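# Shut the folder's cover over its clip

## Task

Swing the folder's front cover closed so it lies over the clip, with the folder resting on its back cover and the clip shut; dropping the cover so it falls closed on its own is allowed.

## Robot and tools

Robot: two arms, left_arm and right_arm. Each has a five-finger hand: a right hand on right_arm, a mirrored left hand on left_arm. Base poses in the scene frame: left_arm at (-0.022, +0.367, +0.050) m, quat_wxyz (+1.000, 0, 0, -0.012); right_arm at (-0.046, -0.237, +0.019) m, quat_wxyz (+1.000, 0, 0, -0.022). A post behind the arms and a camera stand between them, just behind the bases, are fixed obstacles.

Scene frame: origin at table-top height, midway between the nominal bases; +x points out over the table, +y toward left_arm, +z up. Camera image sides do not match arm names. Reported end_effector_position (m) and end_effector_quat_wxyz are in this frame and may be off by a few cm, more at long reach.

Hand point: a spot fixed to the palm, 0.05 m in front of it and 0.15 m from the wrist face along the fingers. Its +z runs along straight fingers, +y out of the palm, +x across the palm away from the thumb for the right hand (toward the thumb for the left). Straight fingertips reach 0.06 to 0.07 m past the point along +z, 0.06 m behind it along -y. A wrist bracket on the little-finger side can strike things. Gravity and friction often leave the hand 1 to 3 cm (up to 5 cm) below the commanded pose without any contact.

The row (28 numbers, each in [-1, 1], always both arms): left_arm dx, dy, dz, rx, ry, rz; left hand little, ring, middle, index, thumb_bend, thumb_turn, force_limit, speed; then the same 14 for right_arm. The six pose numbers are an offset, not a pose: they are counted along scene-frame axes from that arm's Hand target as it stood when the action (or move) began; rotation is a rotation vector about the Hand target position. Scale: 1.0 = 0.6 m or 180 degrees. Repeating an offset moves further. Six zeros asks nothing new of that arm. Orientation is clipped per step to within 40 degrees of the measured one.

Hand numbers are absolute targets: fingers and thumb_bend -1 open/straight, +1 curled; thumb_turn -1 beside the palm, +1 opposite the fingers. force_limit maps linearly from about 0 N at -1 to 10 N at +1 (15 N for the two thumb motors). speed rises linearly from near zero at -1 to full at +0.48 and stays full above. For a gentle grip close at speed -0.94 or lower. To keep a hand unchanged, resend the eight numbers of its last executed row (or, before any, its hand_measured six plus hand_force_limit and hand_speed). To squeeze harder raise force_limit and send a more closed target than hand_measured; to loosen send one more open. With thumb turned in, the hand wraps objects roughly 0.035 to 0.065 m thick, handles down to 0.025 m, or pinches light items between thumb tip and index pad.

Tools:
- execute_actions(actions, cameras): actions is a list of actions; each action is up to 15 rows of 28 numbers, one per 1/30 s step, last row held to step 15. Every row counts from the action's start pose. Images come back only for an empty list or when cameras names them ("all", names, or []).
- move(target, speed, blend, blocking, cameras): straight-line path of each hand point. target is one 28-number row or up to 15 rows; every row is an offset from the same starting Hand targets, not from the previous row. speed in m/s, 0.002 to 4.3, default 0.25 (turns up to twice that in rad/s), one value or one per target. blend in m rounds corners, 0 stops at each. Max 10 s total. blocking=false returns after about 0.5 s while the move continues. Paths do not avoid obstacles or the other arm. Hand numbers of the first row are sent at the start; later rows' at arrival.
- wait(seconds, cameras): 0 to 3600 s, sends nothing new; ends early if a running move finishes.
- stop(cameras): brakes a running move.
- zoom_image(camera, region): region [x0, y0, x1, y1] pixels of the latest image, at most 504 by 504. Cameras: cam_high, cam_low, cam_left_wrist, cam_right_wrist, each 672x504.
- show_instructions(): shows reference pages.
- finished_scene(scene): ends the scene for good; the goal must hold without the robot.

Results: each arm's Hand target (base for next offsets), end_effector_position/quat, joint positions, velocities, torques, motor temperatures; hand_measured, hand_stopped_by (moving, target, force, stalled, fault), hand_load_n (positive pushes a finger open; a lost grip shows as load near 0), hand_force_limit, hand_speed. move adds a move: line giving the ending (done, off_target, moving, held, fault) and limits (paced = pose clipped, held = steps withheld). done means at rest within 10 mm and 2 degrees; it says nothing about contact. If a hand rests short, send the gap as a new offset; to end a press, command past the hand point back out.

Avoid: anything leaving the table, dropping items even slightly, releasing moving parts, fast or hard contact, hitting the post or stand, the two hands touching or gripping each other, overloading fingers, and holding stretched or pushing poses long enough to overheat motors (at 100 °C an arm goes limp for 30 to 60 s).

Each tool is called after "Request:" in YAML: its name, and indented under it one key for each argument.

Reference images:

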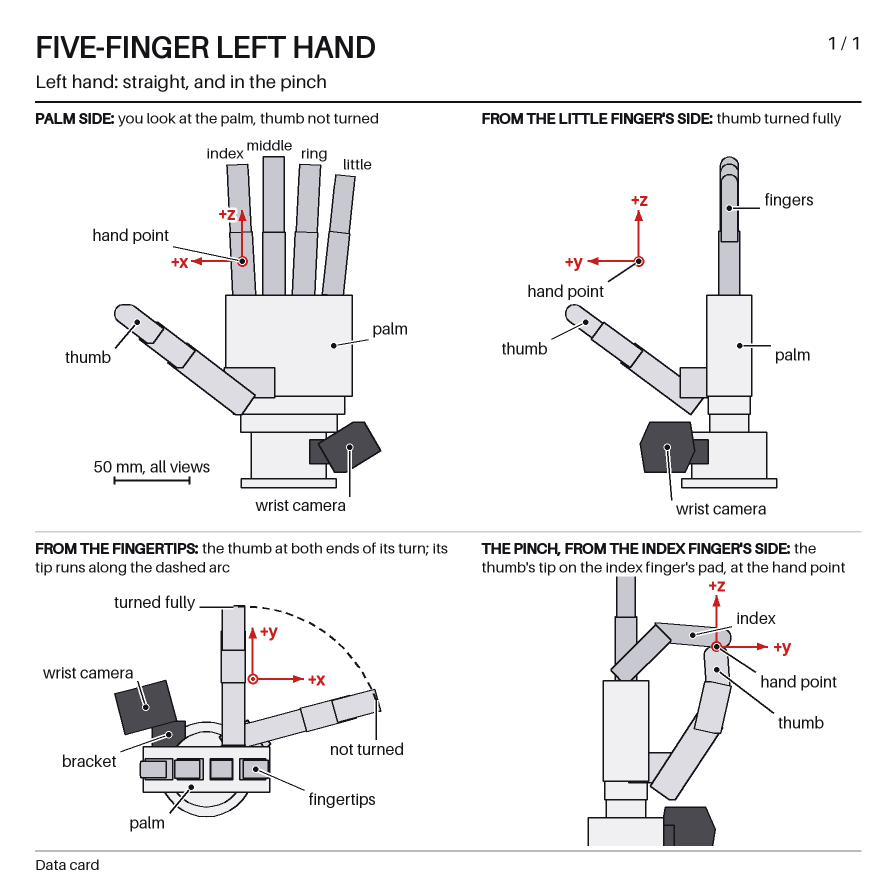

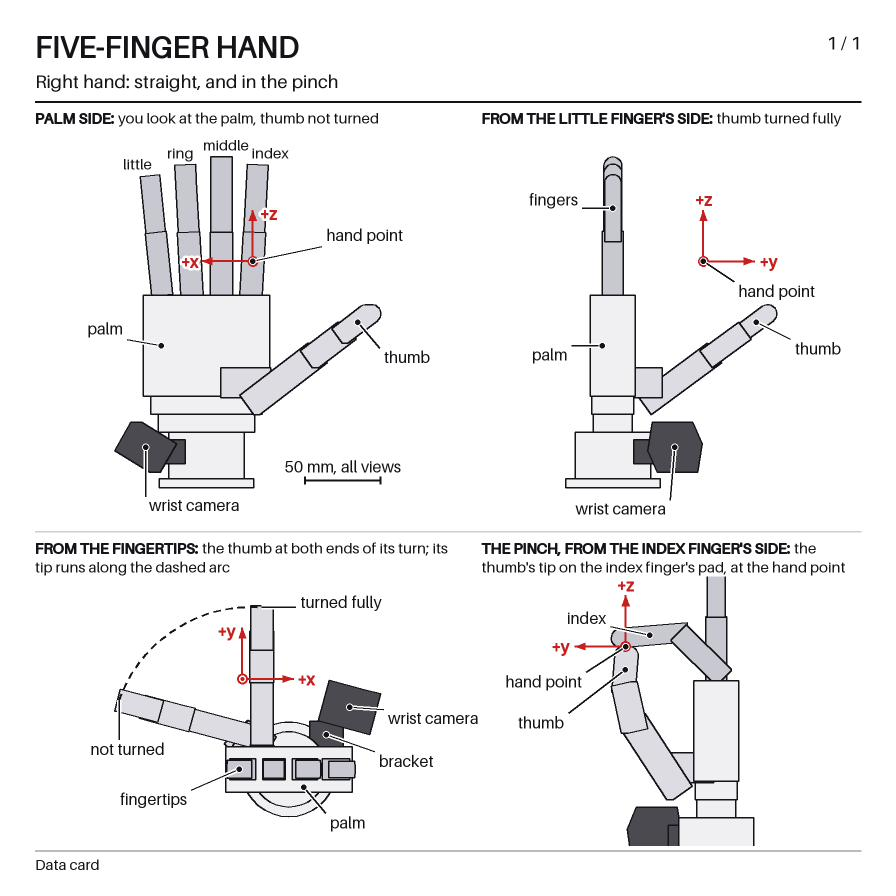

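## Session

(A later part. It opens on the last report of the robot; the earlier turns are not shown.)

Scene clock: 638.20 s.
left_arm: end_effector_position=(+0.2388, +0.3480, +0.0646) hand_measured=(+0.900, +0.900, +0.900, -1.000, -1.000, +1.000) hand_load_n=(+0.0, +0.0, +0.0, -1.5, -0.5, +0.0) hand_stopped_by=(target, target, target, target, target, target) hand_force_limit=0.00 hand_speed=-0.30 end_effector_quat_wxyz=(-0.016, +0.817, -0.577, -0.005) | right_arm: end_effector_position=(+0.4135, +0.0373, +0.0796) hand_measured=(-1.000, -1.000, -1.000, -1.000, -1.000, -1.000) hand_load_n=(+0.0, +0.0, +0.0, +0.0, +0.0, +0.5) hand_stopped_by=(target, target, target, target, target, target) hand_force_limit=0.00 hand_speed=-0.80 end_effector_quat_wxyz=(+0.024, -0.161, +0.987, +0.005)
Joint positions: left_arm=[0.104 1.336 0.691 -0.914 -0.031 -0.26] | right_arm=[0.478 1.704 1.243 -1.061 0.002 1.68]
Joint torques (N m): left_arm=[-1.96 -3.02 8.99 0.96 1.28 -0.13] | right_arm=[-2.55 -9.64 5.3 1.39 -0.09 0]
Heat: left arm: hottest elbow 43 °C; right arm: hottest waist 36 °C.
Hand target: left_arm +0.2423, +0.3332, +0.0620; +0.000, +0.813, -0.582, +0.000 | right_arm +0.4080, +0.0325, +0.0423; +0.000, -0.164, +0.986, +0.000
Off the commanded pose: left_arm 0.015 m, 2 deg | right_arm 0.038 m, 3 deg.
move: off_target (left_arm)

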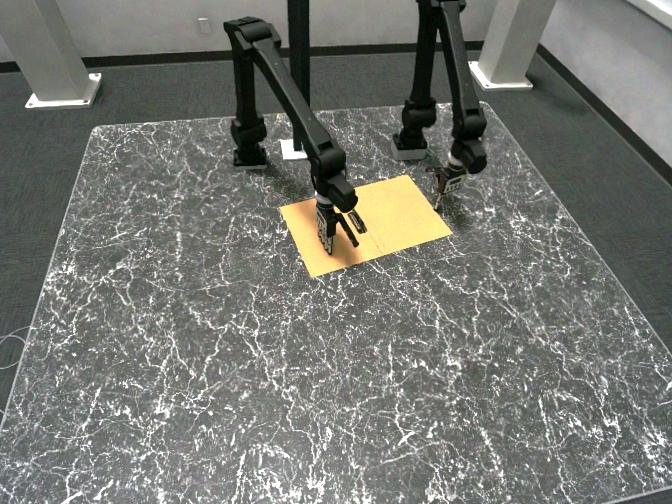

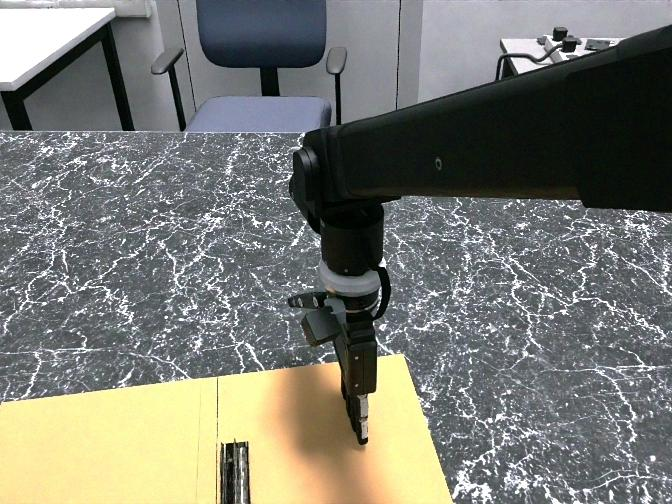

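Request:
move:
  target:
    - [0,0,0.06,0,0,0,0.9,0.9,0.9,-1,-1,1,0,-0.3, 0,0,0,0,0,0,-1,-1,-1,-1,-1,-1,0,-0.8]
  speed: 0.06
  cameras: ["cam_high", "cam_low","cam_left_wrist"]

Request:
zoom_image:
  camera: "cam_high"
  region: [400, 150, 480, 230]

Scene clock: 649.70 s.
left_arm: end_effector_position=(+0.2300, +0.3363, +0.0885) hand_measured=(+0.900, +0.900, +0.900, -1.000, -1.000, +1.000) hand_load_n=(+0.0, +0.0, +0.0, +0.0, +0.0, +0.0) hand_stopped_by=(target, target, target, target, target, target) hand_force_limit=0.00 hand_speed=-0.30 end_effector_quat_wxyz=(+0.007, +0.813, -0.582, -0.010) | right_arm: end_effector_position=(+0.4135, +0.0373, +0.0796) hand_measured=(-1.000, -1.000, -1.000, -1.000, -1.000, -1.000) hand_load_n=(+0.0, +0.0, +0.0, +0.0, +0.0, +0.0) hand_stopped_by=(target, target, target, target, target, target) hand_force_limit=0.00 hand_speed=-0.80 end_effector_quat_wxyz=(+0.024, -0.161, +0.987, +0.005)
Joint positions: left_arm=[0.084 1.297 0.723 -1.02 -0.002 -0.266] | right_arm=[0.478 1.704 1.243 -1.061 0.002 1.68]
Joint torques (N m): left_arm=[0.91 -5.3 11.1 0.42 0.08 -0.13] | right_arm=[-2.67 -9.76 5.31 1.4 -0.08 0]
Heat: left arm: hottest elbow 44 °C; right arm: hottest waist 36 °C.
Hand target: left_arm +0.2422, +0.3332, +0.0980; +0.000, +0.813, -0.582, +0.000 | right_arm +0.4080, +0.0325, +0.0423; +0.000, -0.164, +0.986, +0.000
Off the commanded pose: left_arm 0.016 m, 1 deg | right_arm 0.038 m, 3 deg.
move: off_target (left_arm)

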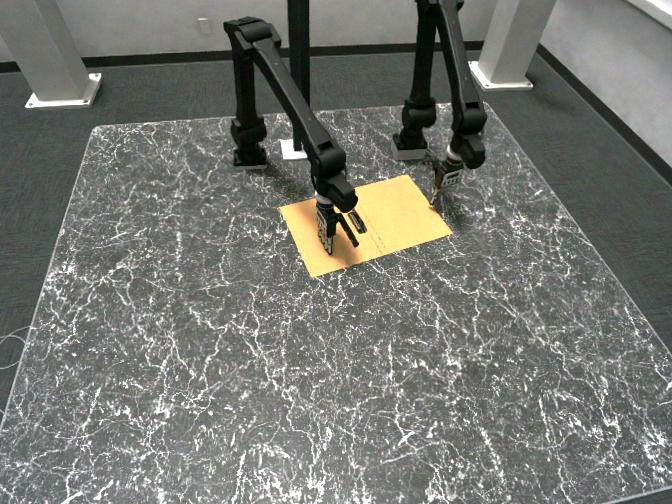

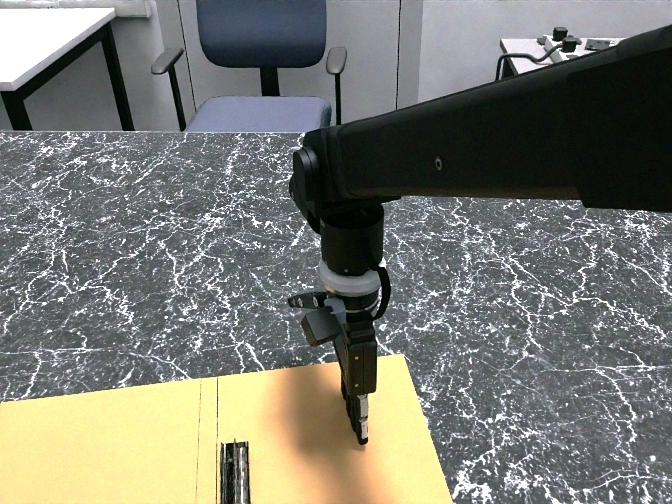

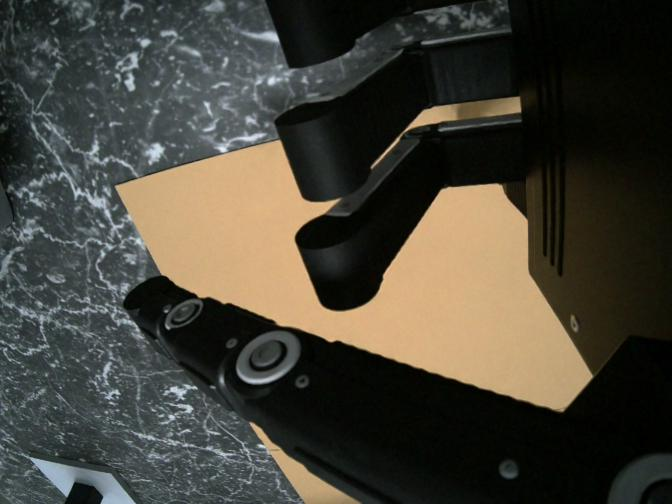

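Scaled by 6.300.

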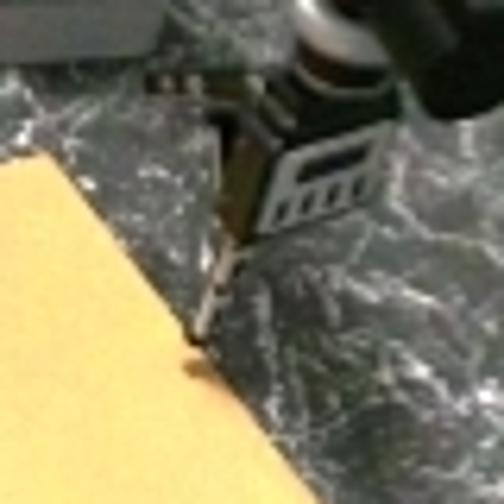

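Request:
move:
  target:
    - [-0.05,0.15,0.06,0,0,0,-1,-1,-1,-1,-1,-1,0,-0.3, 0,0,0,0,0,0,-1,-1,-1,-1,-1,-1,0,-0.8]
    - [-0.07,0.25,0.15,-0.315,-0.109,0,-1,-1,-1,-1,-1,-1,0,-0.3, 0,0,0,0,0,0,-1,-1,-1,-1,-1,-1,0,-0.8]
  speed: 0.15
  cameras: ["all"]

Scene clock: 734.87 s.
left_arm: end_effector_position=(+0.1966, +0.4739, +0.1852) hand_measured=(-1.000, -1.000, -1.000, -1.000, -1.000, -1.000) hand_load_n=(+0.0, +0.0, +0.0, +0.0, +0.0, +0.0) hand_stopped_by=(target, target, target, target, target, target) hand_force_limit=0.00 hand_speed=-0.30 end_effector_quat_wxyz=(+0.294, +0.705, -0.504, +0.403) | right_arm: end_effector_position=(+0.4135, +0.0373, +0.0796) hand_measured=(-1.000, -1.000, -1.000, -1.000, -1.000, -1.000) hand_load_n=(+0.0, +0.0, +0.0, +0.0, -0.5, -0.5) hand_stopped_by=(target, target, target, target, target, target) hand_force_limit=0.00 hand_speed=-0.80 end_effector_quat_wxyz=(+0.024, -0.161, +0.987, +0.005)
Joint positions: left_arm=[0.969 1.673 0.986 -1.673 0.777 0.954] | right_arm=[0.478 1.704 1.243 -1.061 0.002 1.68]
Joint torques (N m): left_arm=[2.55 -8.64 8.95 -0.85 0.62 0.07] | right_arm=[-2.55 -9.76 5.31 1.37 -0.09 -0.01]
Heat: left arm: hottest elbow 49 °C; right arm: hottest waist 36 °C.
Hand target: left_arm +0.2003, +0.4833, +0.1879; +0.289, +0.704, -0.504, +0.408 | right_arm +0.4080, +0.0325, +0.0423; +0.000, -0.164, +0.986, +0.000
Off the commanded pose: left_arm 0.010 m, 1 deg | right_arm 0.038 m, 3 deg.
move: done

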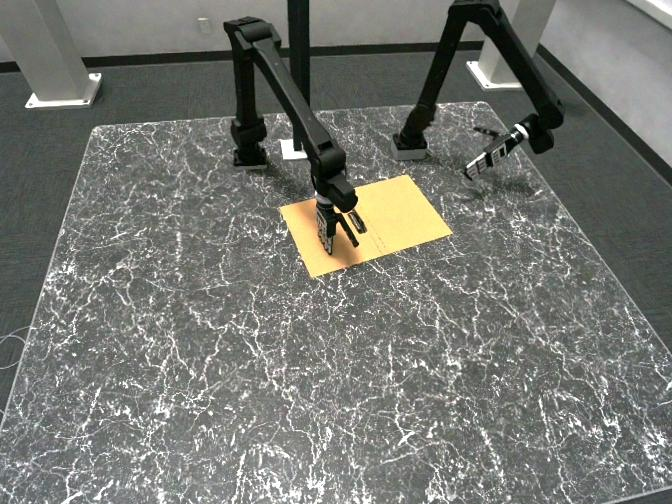

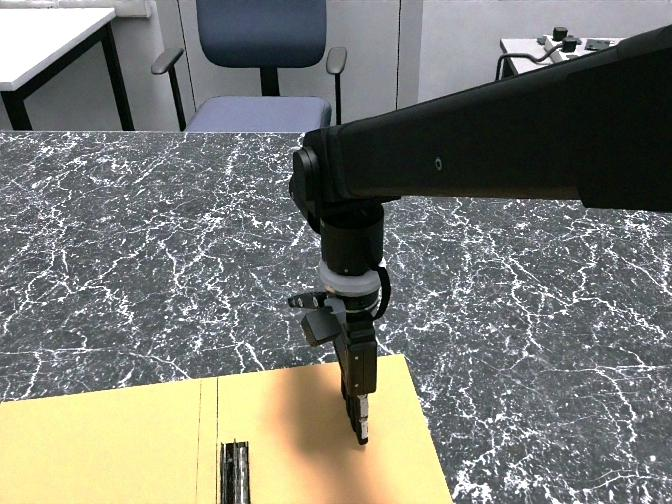

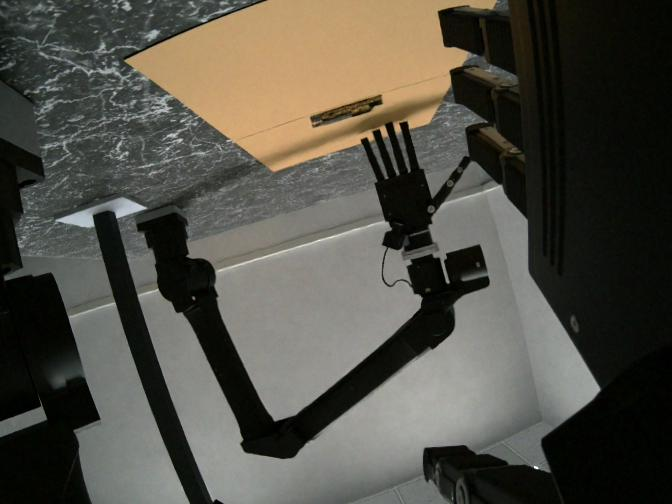

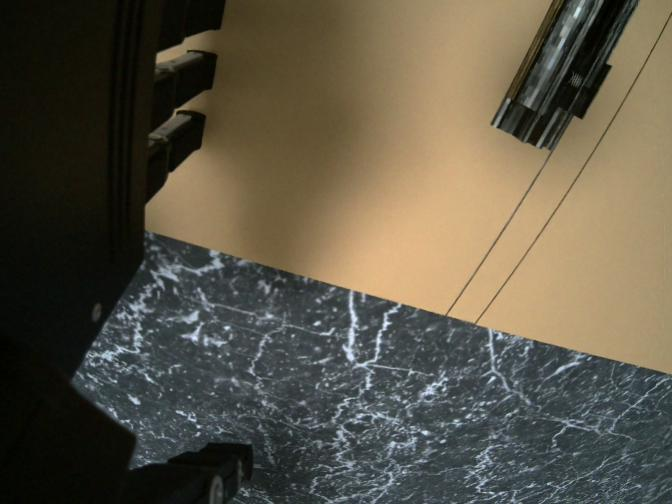

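Request:
zoom_image:
  camera: "cam_left_wrist"
  region: [100, 0, 300, 150]

Request:
zoom_image:
  camera: "cam_left_wrist"
  region: [280, 70, 480, 200]

Scaled by 2.520 from the camera's image (finer frame: 960x720).

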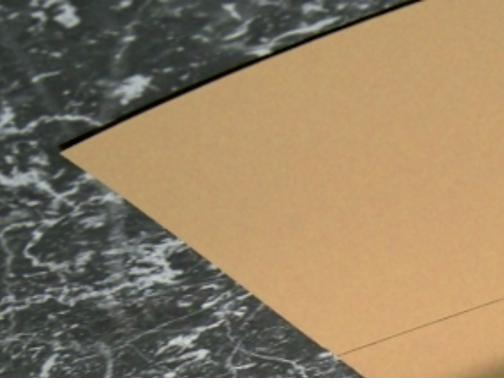

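Scaled by 2.520 from the camera's image (finer frame: 960x720).

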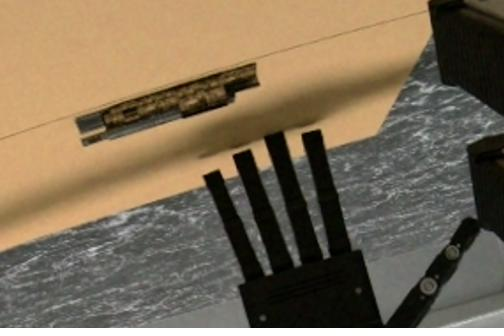

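Request:
move:
  target:
    - [0.033,-0.105,0.237,0.315,0.109,0,-1,-1,-1,-1,-1,-1,0,-0.3, 0,-0.02,0.25,0,0,0,-1,-1,-1,-1,-1,-1,0,-0.8]
    - [0.033,-0.105,0.237,0.315,0.109,0,-1,-1,-1,-1,-1,-1,0,-0.3, -0.15,-0.64,0.5,0,0,0.1,-1,-1,-1,-1,-1,-1,0,-0.8]
  speed: 0.25
  blend: 0.02
  cameras: ["cam_high"]

Scene clock: 923.63 s.
left_arm: end_effector_position=(+0.2138, +0.4203, +0.3175) hand_measured=(-1.000, -1.000, -1.000, -1.000, -1.000, -1.000) hand_load_n=(+0.0, +0.0, +0.0, +0.0, +0.0, +0.0) hand_stopped_by=(target, target, target, target, target, target) hand_force_limit=0.00 hand_speed=-0.30 end_effector_quat_wxyz=(+0.013, +0.811, -0.584, -0.007) | right_arm: end_effector_position=(+0.3140, -0.3525, +0.3227) hand_measured=(-1.000, -1.000, -1.000, -1.000, -1.000, -1.000) hand_load_n=(+0.0, +0.0, +0.0, +0.0, +0.0, +0.0) hand_stopped_by=(target, target, target, target, target, target) hand_force_limit=0.00 hand_speed=-0.80 end_effector_quat_wxyz=(+0.024, -0.306, +0.951, -0.014)
Joint positions: left_arm=[0.372 1.146 1.226 -1.68 0.003 0.027] | right_arm=[-0.42 1.39 1.541 -1.669 -0.013 0.484]
Joint torques (N m): left_arm=[0.85 -4.19 13.24 0.39 -0.12 -0.09] | right_arm=[-1.49 -10.52 11.03 -0.21 -0.06 0]
Heat: left arm: hottest elbow 45 °C; right arm: hottest waist 35 °C.
Hand target: left_arm +0.2201, +0.4203, +0.3301; +0.000, +0.813, -0.582, +0.000 | right_arm +0.3181, -0.3516, +0.3423; +0.000, -0.316, +0.949, +0.000
Off the commanded pose: left_arm 0.014 m, 2 deg | right_arm 0.020 m, 3 deg.
joint sent to its limit (right arm) — joint 4 (wrist pitch), lower limit. The joint targets are off in orientation, not in position.
move: off_target (left_arm, right_arm)

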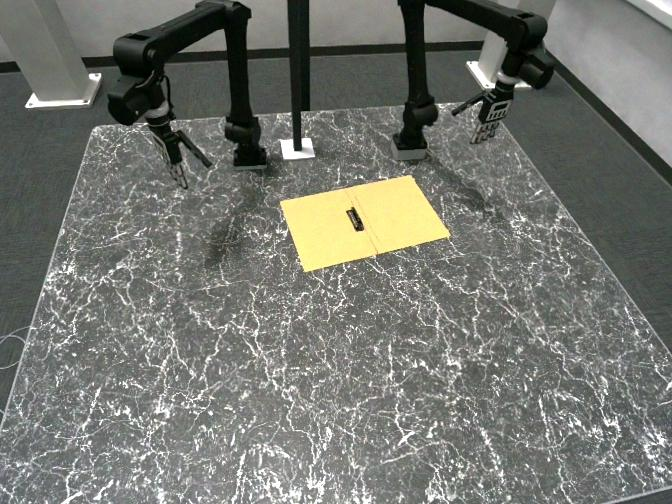

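Request:
zoom_image:
  camera: "cam_high"
  region: [270, 165, 470, 285]

Scaled by 2.520.

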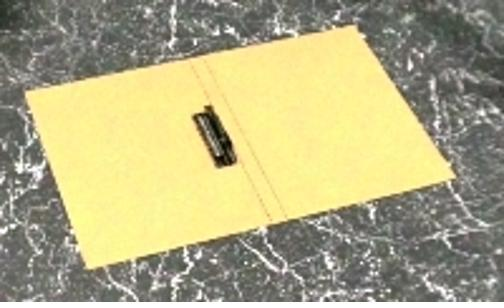

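Request:
move:
  target:
    - [0.105,-0.549,-0.1,0,0,-0.543,-1,-1,-1,-1,-1,-1,0,-0.3, 0,0,0,0,0,0,-1,-1,-1,-1,-1,-1,0,-0.8]
    - [0.105,-0.549,-0.283,0,0,-0.543,-1,-1,-1,-1,-1,-1,0,-0.3, 0,0,0,0,0,0,-1,-1,-1,-1,-1,-1,0,-0.8]
  speed: 0.25
  blend: 0.02
  cameras: ["all"]

Request:
zoom_image:
  camera: "cam_high"
  region: [290, 140, 420, 270]

Scene clock: 965.23 s.
left_arm: end_effector_position=(+0.2800, +0.0949, +0.1596) hand_measured=(-1.000, -1.000, -1.000, -1.000, -1.000, -1.000) hand_load_n=(+0.0, +0.0, +0.0, +0.0, +0.0, +0.0) hand_stopped_by=(target, target, target, target, target, target) hand_force_limit=0.00 hand_speed=-0.30 end_effector_quat_wxyz=(-0.006, -0.105, +0.994, +0.006) | right_arm: end_effector_position=(+0.3139, -0.3525, +0.3227) hand_measured=(-1.000, -1.000, -1.000, -1.000, -1.000, -1.000) hand_load_n=(+0.0, +0.0, +0.0, +0.0, -0.5, +0.5) hand_stopped_by=(target, target, target, target, target, target) hand_force_limit=0.00 hand_speed=-0.80 end_effector_quat_wxyz=(+0.024, -0.307, +0.951, -0.014)
Joint positions: left_arm=[-0.731 1.643 1.306 -1.25 0.001 0.607] | right_arm=[-0.42 1.39 1.541 -1.669 -0.013 0.483]
Joint torques (N m): left_arm=[0.97 -12.4 9.72 1.17 -0.09 0.09] | right_arm=[-1.44 -10.58 11.03 -0.2 -0.06 -0.01]
Heat: left arm: hottest elbow 49 °C; right arm: hottest waist 35 °C.
Hand target: left_arm +0.2830, +0.0908, +0.1604; +0.000, -0.096, +0.995, +0.000 | right_arm +0.3181, -0.3516, +0.3423; +0.000, -0.316, +0.949, +0.000
Off the commanded pose: left_arm 0.005 m, 1 deg | right_arm 0.020 m, 3 deg.
joint sent to its limit (right arm) — joint 4 (wrist pitch), lower limit. The joint targets are off in orientation, not in position.
move: done

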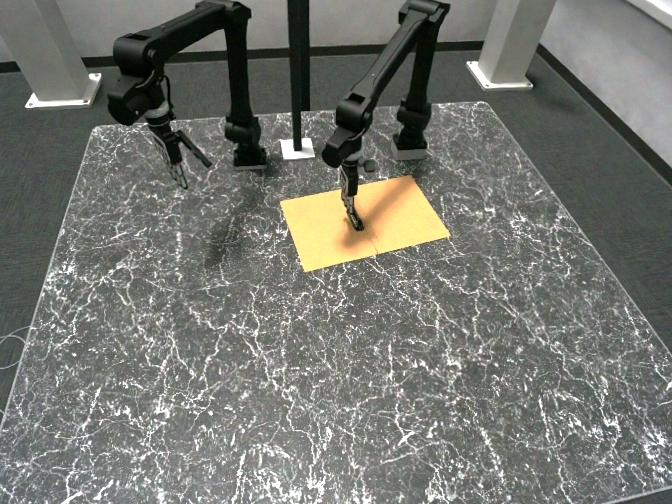

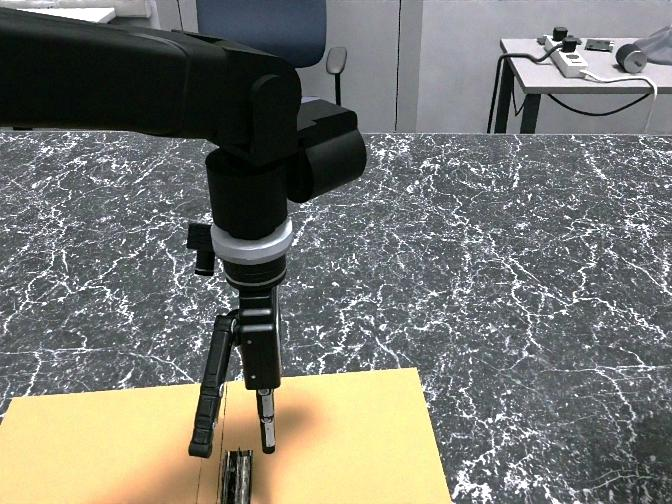

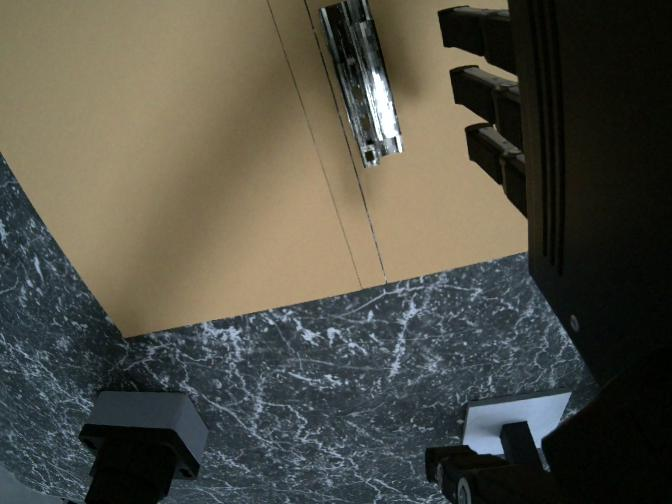

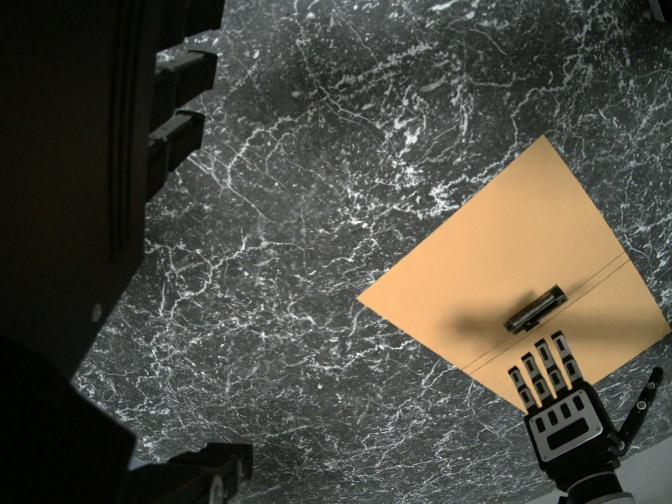

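Scaled by 3.877.

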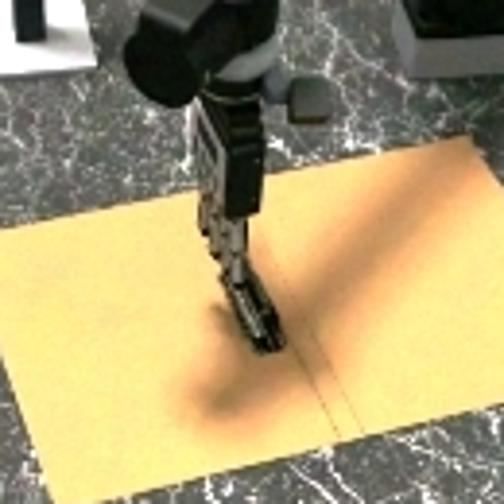

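Request:
move:
  target:
    - [-0.0115,-0.0277,-0.115,0,0,0,-1,-1,-1,-1,-1,-1,0,-0.3, 0,0,0,0,0,0,-1,-1,-1,-1,-1,-1,0,-0.8]
  speed: 0.12
  cameras: ["all"]

Request:
zoom_image:
  camera: "cam_high"
  region: [310, 170, 400, 260]

Request:
zoom_image:
  camera: "cam_right_wrist"
  region: [440, 240, 600, 420]

Request:
zoom_image:
  camera: "cam_low"
  region: [150, 380, 350, 504]

Scene clock: 987.03 s.
left_arm: end_effector_position=(+0.2784, +0.0790, +0.0963) hand_measured=(-1.000, -1.000, -1.000, -1.000, -1.000, -1.000) hand_load_n=(+0.0, +0.0, +0.0, +0.0, +0.0, +0.0) hand_stopped_by=(target, target, target, target, target, target) hand_force_limit=0.00 hand_speed=-0.30 end_effector_quat_wxyz=(+0.000, -0.095, +0.996, +0.000) | right_arm: end_effector_position=(+0.3139, -0.3525, +0.3227) hand_measured=(-1.000, -1.000, -1.000, -1.000, -1.000, -1.000) hand_load_n=(+0.0, +0.0, +0.0, +0.0, +0.0, +0.0) hand_stopped_by=(target, target, target, target, target, target) hand_force_limit=0.00 hand_speed=-0.80 end_effector_quat_wxyz=(+0.024, -0.307, +0.951, -0.014)
Joint positions: left_arm=[-0.76 1.722 1.232 -1.081 0.001 0.598] | right_arm=[-0.42 1.39 1.541 -1.669 -0.013 0.483]
Joint torques (N m): left_arm=[0.15 -12.4 8.8 1.22 -0.05 -0.08] | right_arm=[-1.49 -10.58 11.04 -0.2 -0.06 0]
Motor temperatures (°C): left_arm=[33 33 50 30 32 31] | right_arm=[35 33 36 32 28 31]
Heat: left arm: hottest elbow 50 °C; right arm: hottest elbow 36 °C.
Hand target: left_arm +0.2762, +0.0741, +0.0915; +0.000, -0.096, +0.995, +0.000 | right_arm +0.3181, -0.3516, +0.3423; +0.000, -0.316, +0.949, +0.000
Off the commanded pose: left_arm 0.007 m, 0 deg | right_arm 0.020 m, 3 deg.
joint sent to its limit (right arm) — joint 4 (wrist pitch), lower limit. The joint targets are off in orientation, not in position.
move: done

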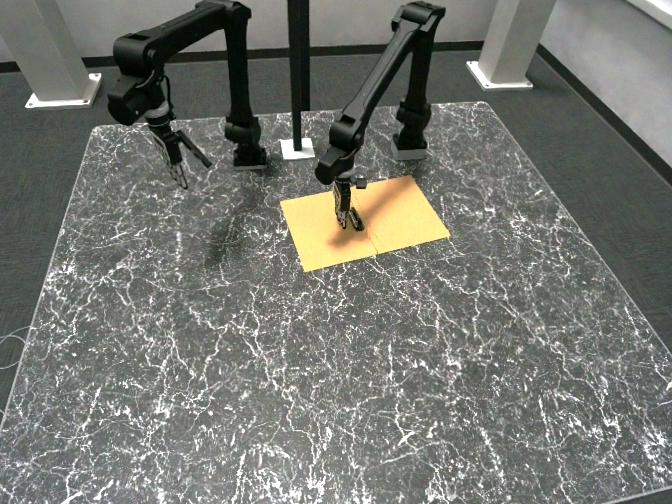

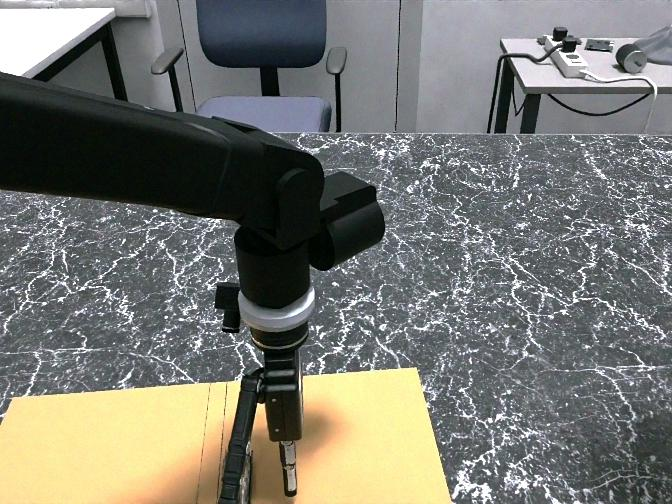

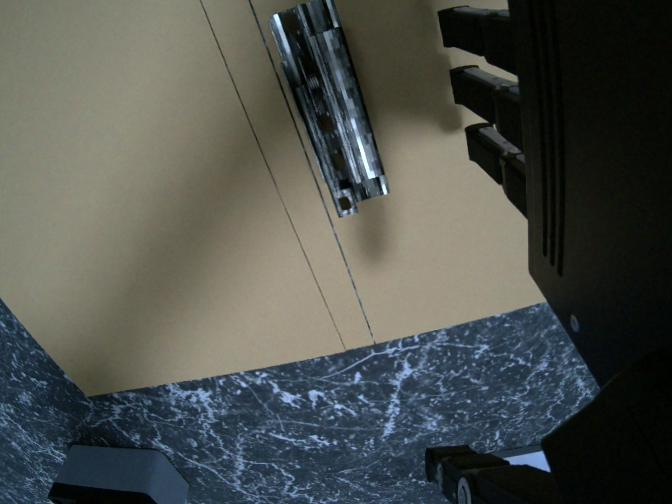

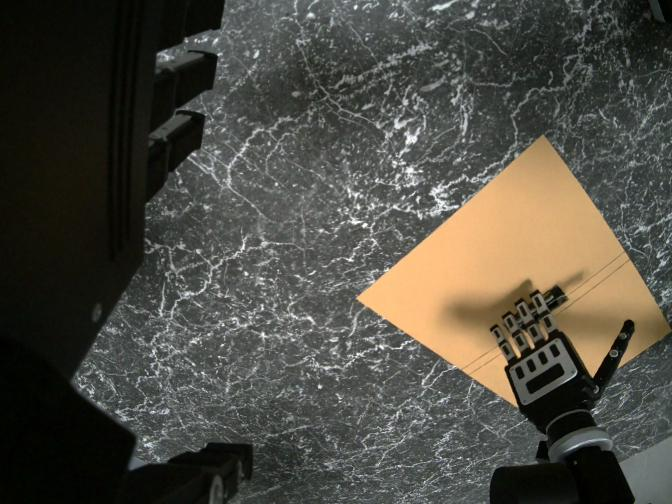

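Scaled by 5.600.

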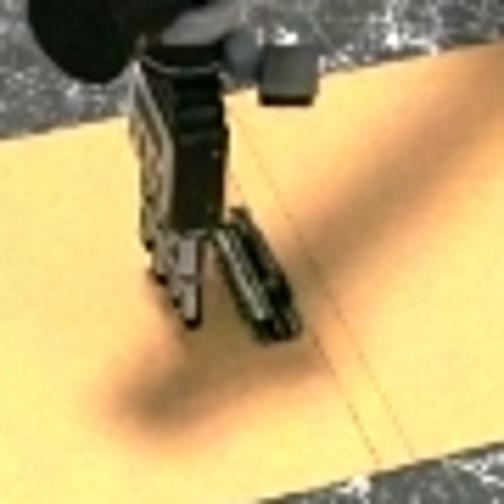

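Scaled by 2.800 from the camera's image (finer frame: 960x720).

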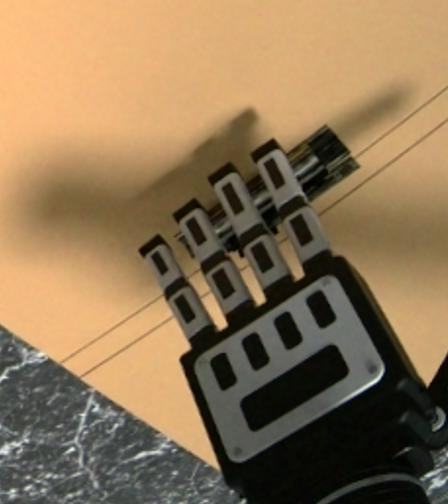

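Scaled by 2.520.

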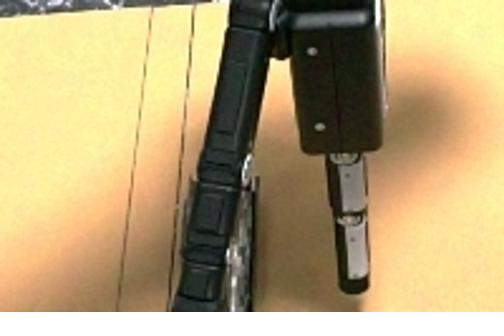

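Request:
move:
  target:
    - [0,0,-0.024,0,0,0,-1,-1,-1,-1,-1,-1,0,-0.3, 0,0,0,0,0,0,-1,-1,-1,-1,-1,-1,0,-0.8]
    - [0,0.16,-0.024,0,0,0,-1,-1,-1,-1,-1,-1,0,-0.3, 0,0,0,0,0,0,-1,-1,-1,-1,-1,-1,0,-0.8]
  speed: 0.08
  cameras: ["all"]

Request:
zoom_image:
  camera: "cam_high"
  region: [310, 170, 400, 260]

Request:
zoom_image:
  camera: "cam_right_wrist"
  region: [440, 240, 640, 440]

Scene clock: 1024.67 s.
left_arm: end_effector_position=(+0.2724, +0.1674, +0.0768) hand_measured=(-1.000, -1.000, -1.000, -1.000, -1.000, -1.000) hand_load_n=(+0.0, +0.0, +0.0, +0.0, -0.5, +0.0) hand_stopped_by=(target, target, target, target, target, target) hand_force_limit=0.00 hand_speed=-0.30 end_effector_quat_wxyz=(-0.005, -0.099, +0.995, +0.004) | right_arm: end_effector_position=(+0.3139, -0.3525, +0.3227) hand_measured=(-1.000, -1.000, -1.000, -1.000, -1.000, -1.000) hand_load_n=(+0.0, +0.0, +0.0, +0.0, +0.0, +0.0) hand_stopped_by=(target, target, target, target, target, target) hand_force_limit=0.00 hand_speed=-0.80 end_effector_quat_wxyz=(+0.024, -0.307, +0.951, -0.014)
Joint positions: left_arm=[-0.619 1.612 1.026 -0.996 0.001 0.731] | right_arm=[-0.42 1.39 1.541 -1.669 -0.013 0.483]
Joint torques (N m): left_arm=[1.85 -11.52 8.09 1.13 -0.12 0.13] | right_arm=[-1.55 -10.64 11.03 -0.18 -0.06 0]
Heat: left arm: hottest elbow 47 °C; right arm: hottest elbow 37 °C.
Hand target: left_arm +0.2761, +0.1702, +0.0770; +0.000, -0.096, +0.995, +0.000 | right_arm +0.3181, -0.3516, +0.3423; +0.000, -0.316, +0.949, +0.000
Off the commanded pose: left_arm 0.005 m, 1 deg | right_arm 0.020 m, 3 deg.
joint sent to its limit (right arm) — joint 4 (wrist pitch), lower limit. The joint targets are off in orientation, not in position.
move: done

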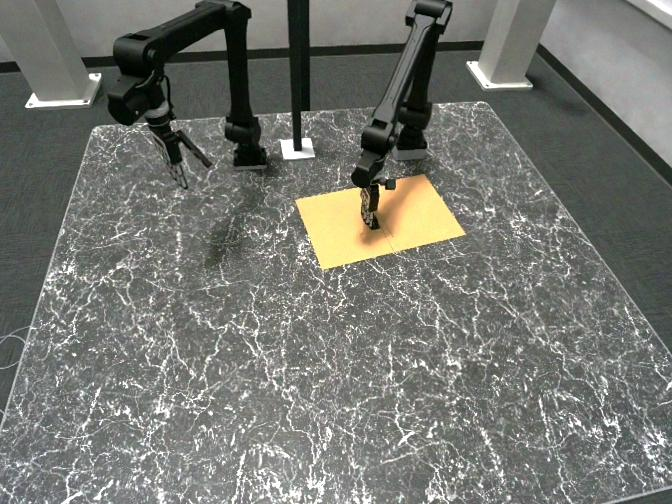

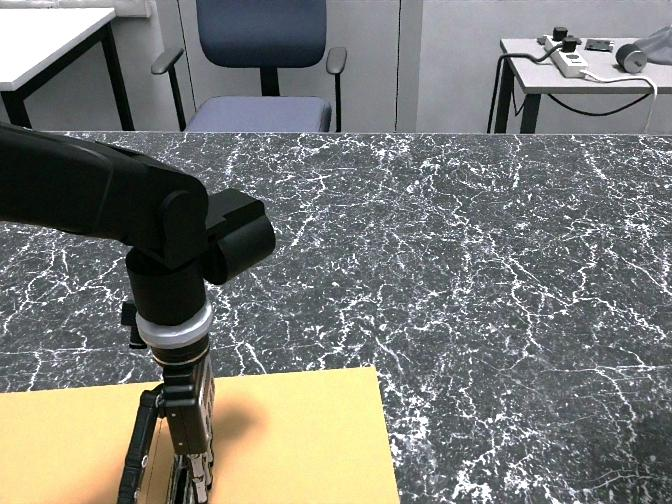

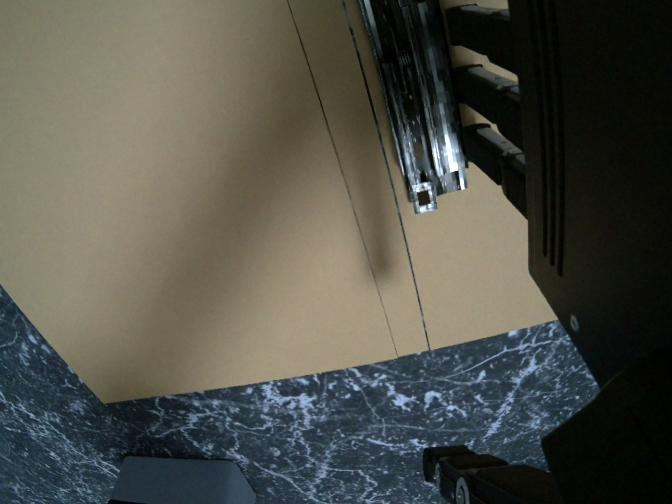

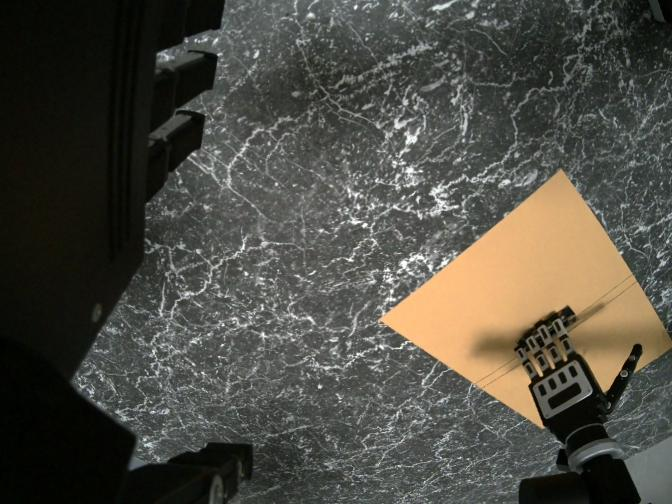

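Scaled by 5.600.

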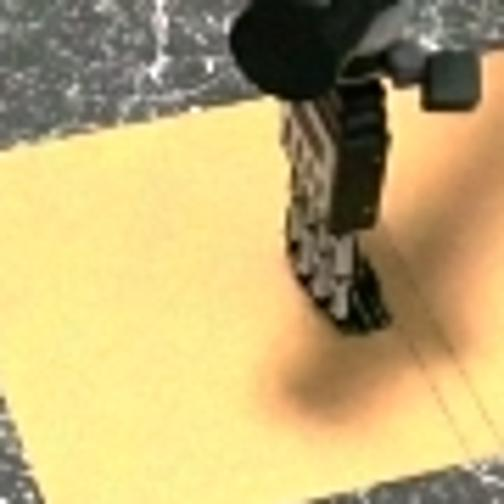

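Scaled by 2.520 from the camera's image (finer frame: 960x720).

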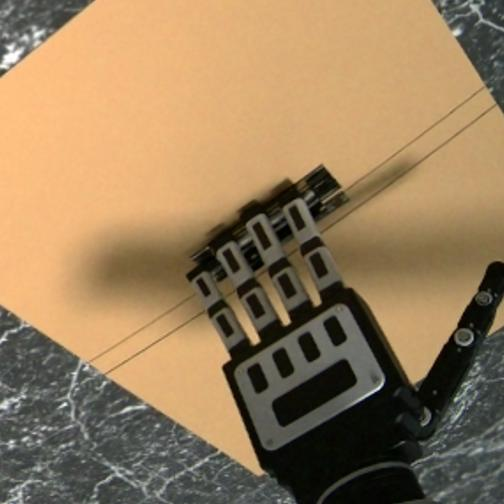

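Request:
move:
  target:
    - [0.0,0.333,0,0,0,0,-1,-1,-1,-1,-1,-1,0,-0.3, 0,0,0,0,0,0,-1,-1,-1,-1,-1,-1,0,-0.8]
  speed: 0.1
  cameras: ["all"]

Request:
zoom_image:
  camera: "cam_high"
  region: [340, 120, 540, 280]

Scene clock: 1045.83 s.
left_arm: end_effector_position=(+0.2744, +0.3670, +0.0772) hand_measured=(-1.000, -1.000, -1.000, -1.000, -1.000, -1.000) hand_load_n=(+0.0, +0.0, +0.0, +0.0, +0.0, +0.0) hand_stopped_by=(target, target, target, target, target, target) hand_force_limit=0.00 hand_speed=-0.30 end_effector_quat_wxyz=(-0.006, -0.099, +0.995, +0.001) | right_arm: end_effector_position=(+0.3139, -0.3525, +0.3227) hand_measured=(-1.000, -1.000, -1.000, -1.000, -1.000, -1.000) hand_load_n=(+0.0, +0.0, +0.0, +0.0, +0.0, +0.0) hand_stopped_by=(target, target, target, target, target, target) hand_force_limit=0.00 hand_speed=-0.80 end_effector_quat_wxyz=(+0.024, -0.307, +0.951, -0.014)
Joint positions: left_arm=[-0.129 1.423 0.81 -0.97 0.001 1.219] | right_arm=[-0.42 1.39 1.541 -1.669 -0.013 0.483]
Joint torques (N m): left_arm=[2.49 -8.29 7.73 1.17 -0.1 0.1] | right_arm=[-1.55 -10.52 11.04 -0.2 -0.06 -0.01]
Heat: left arm: hottest elbow 46 °C; right arm: hottest elbow 37 °C.
Hand target: left_arm +0.2762, +0.3700, +0.0770; +0.000, -0.096, +0.995, +0.000 | right_arm +0.3181, -0.3516, +0.3423; +0.000, -0.316, +0.949, +0.000
Off the commanded pose: left_arm 0.003 m, 1 deg | right_arm 0.020 m, 3 deg.
joint sent to its limit (right arm) — joint 4 (wrist pitch), lower limit. The joint targets are off in orientation, not in position.
move: done

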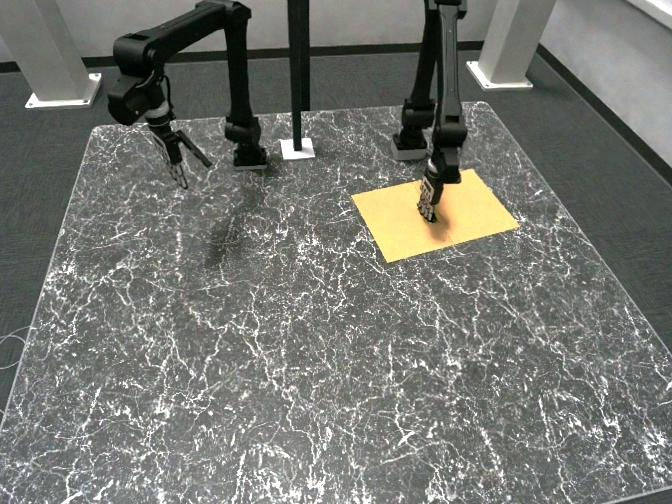

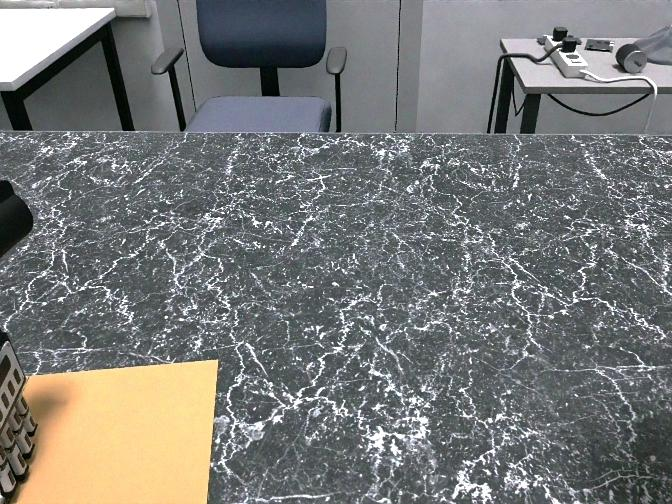

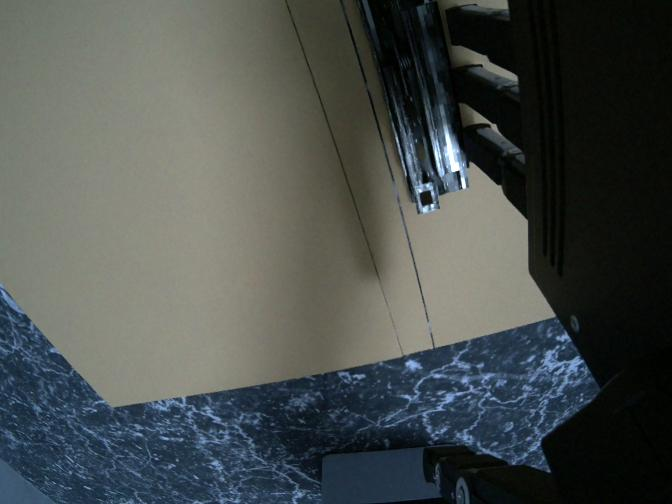

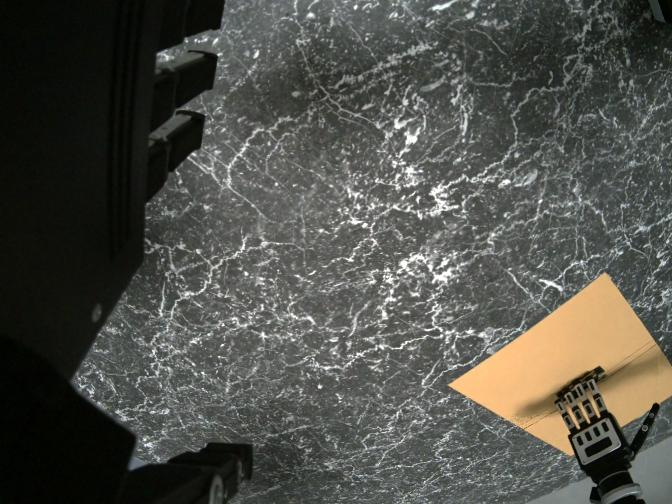

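Scaled by 2.520.

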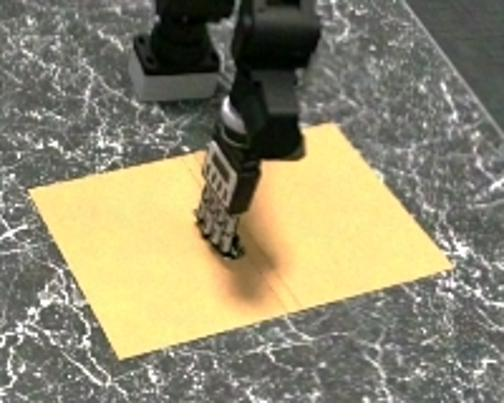

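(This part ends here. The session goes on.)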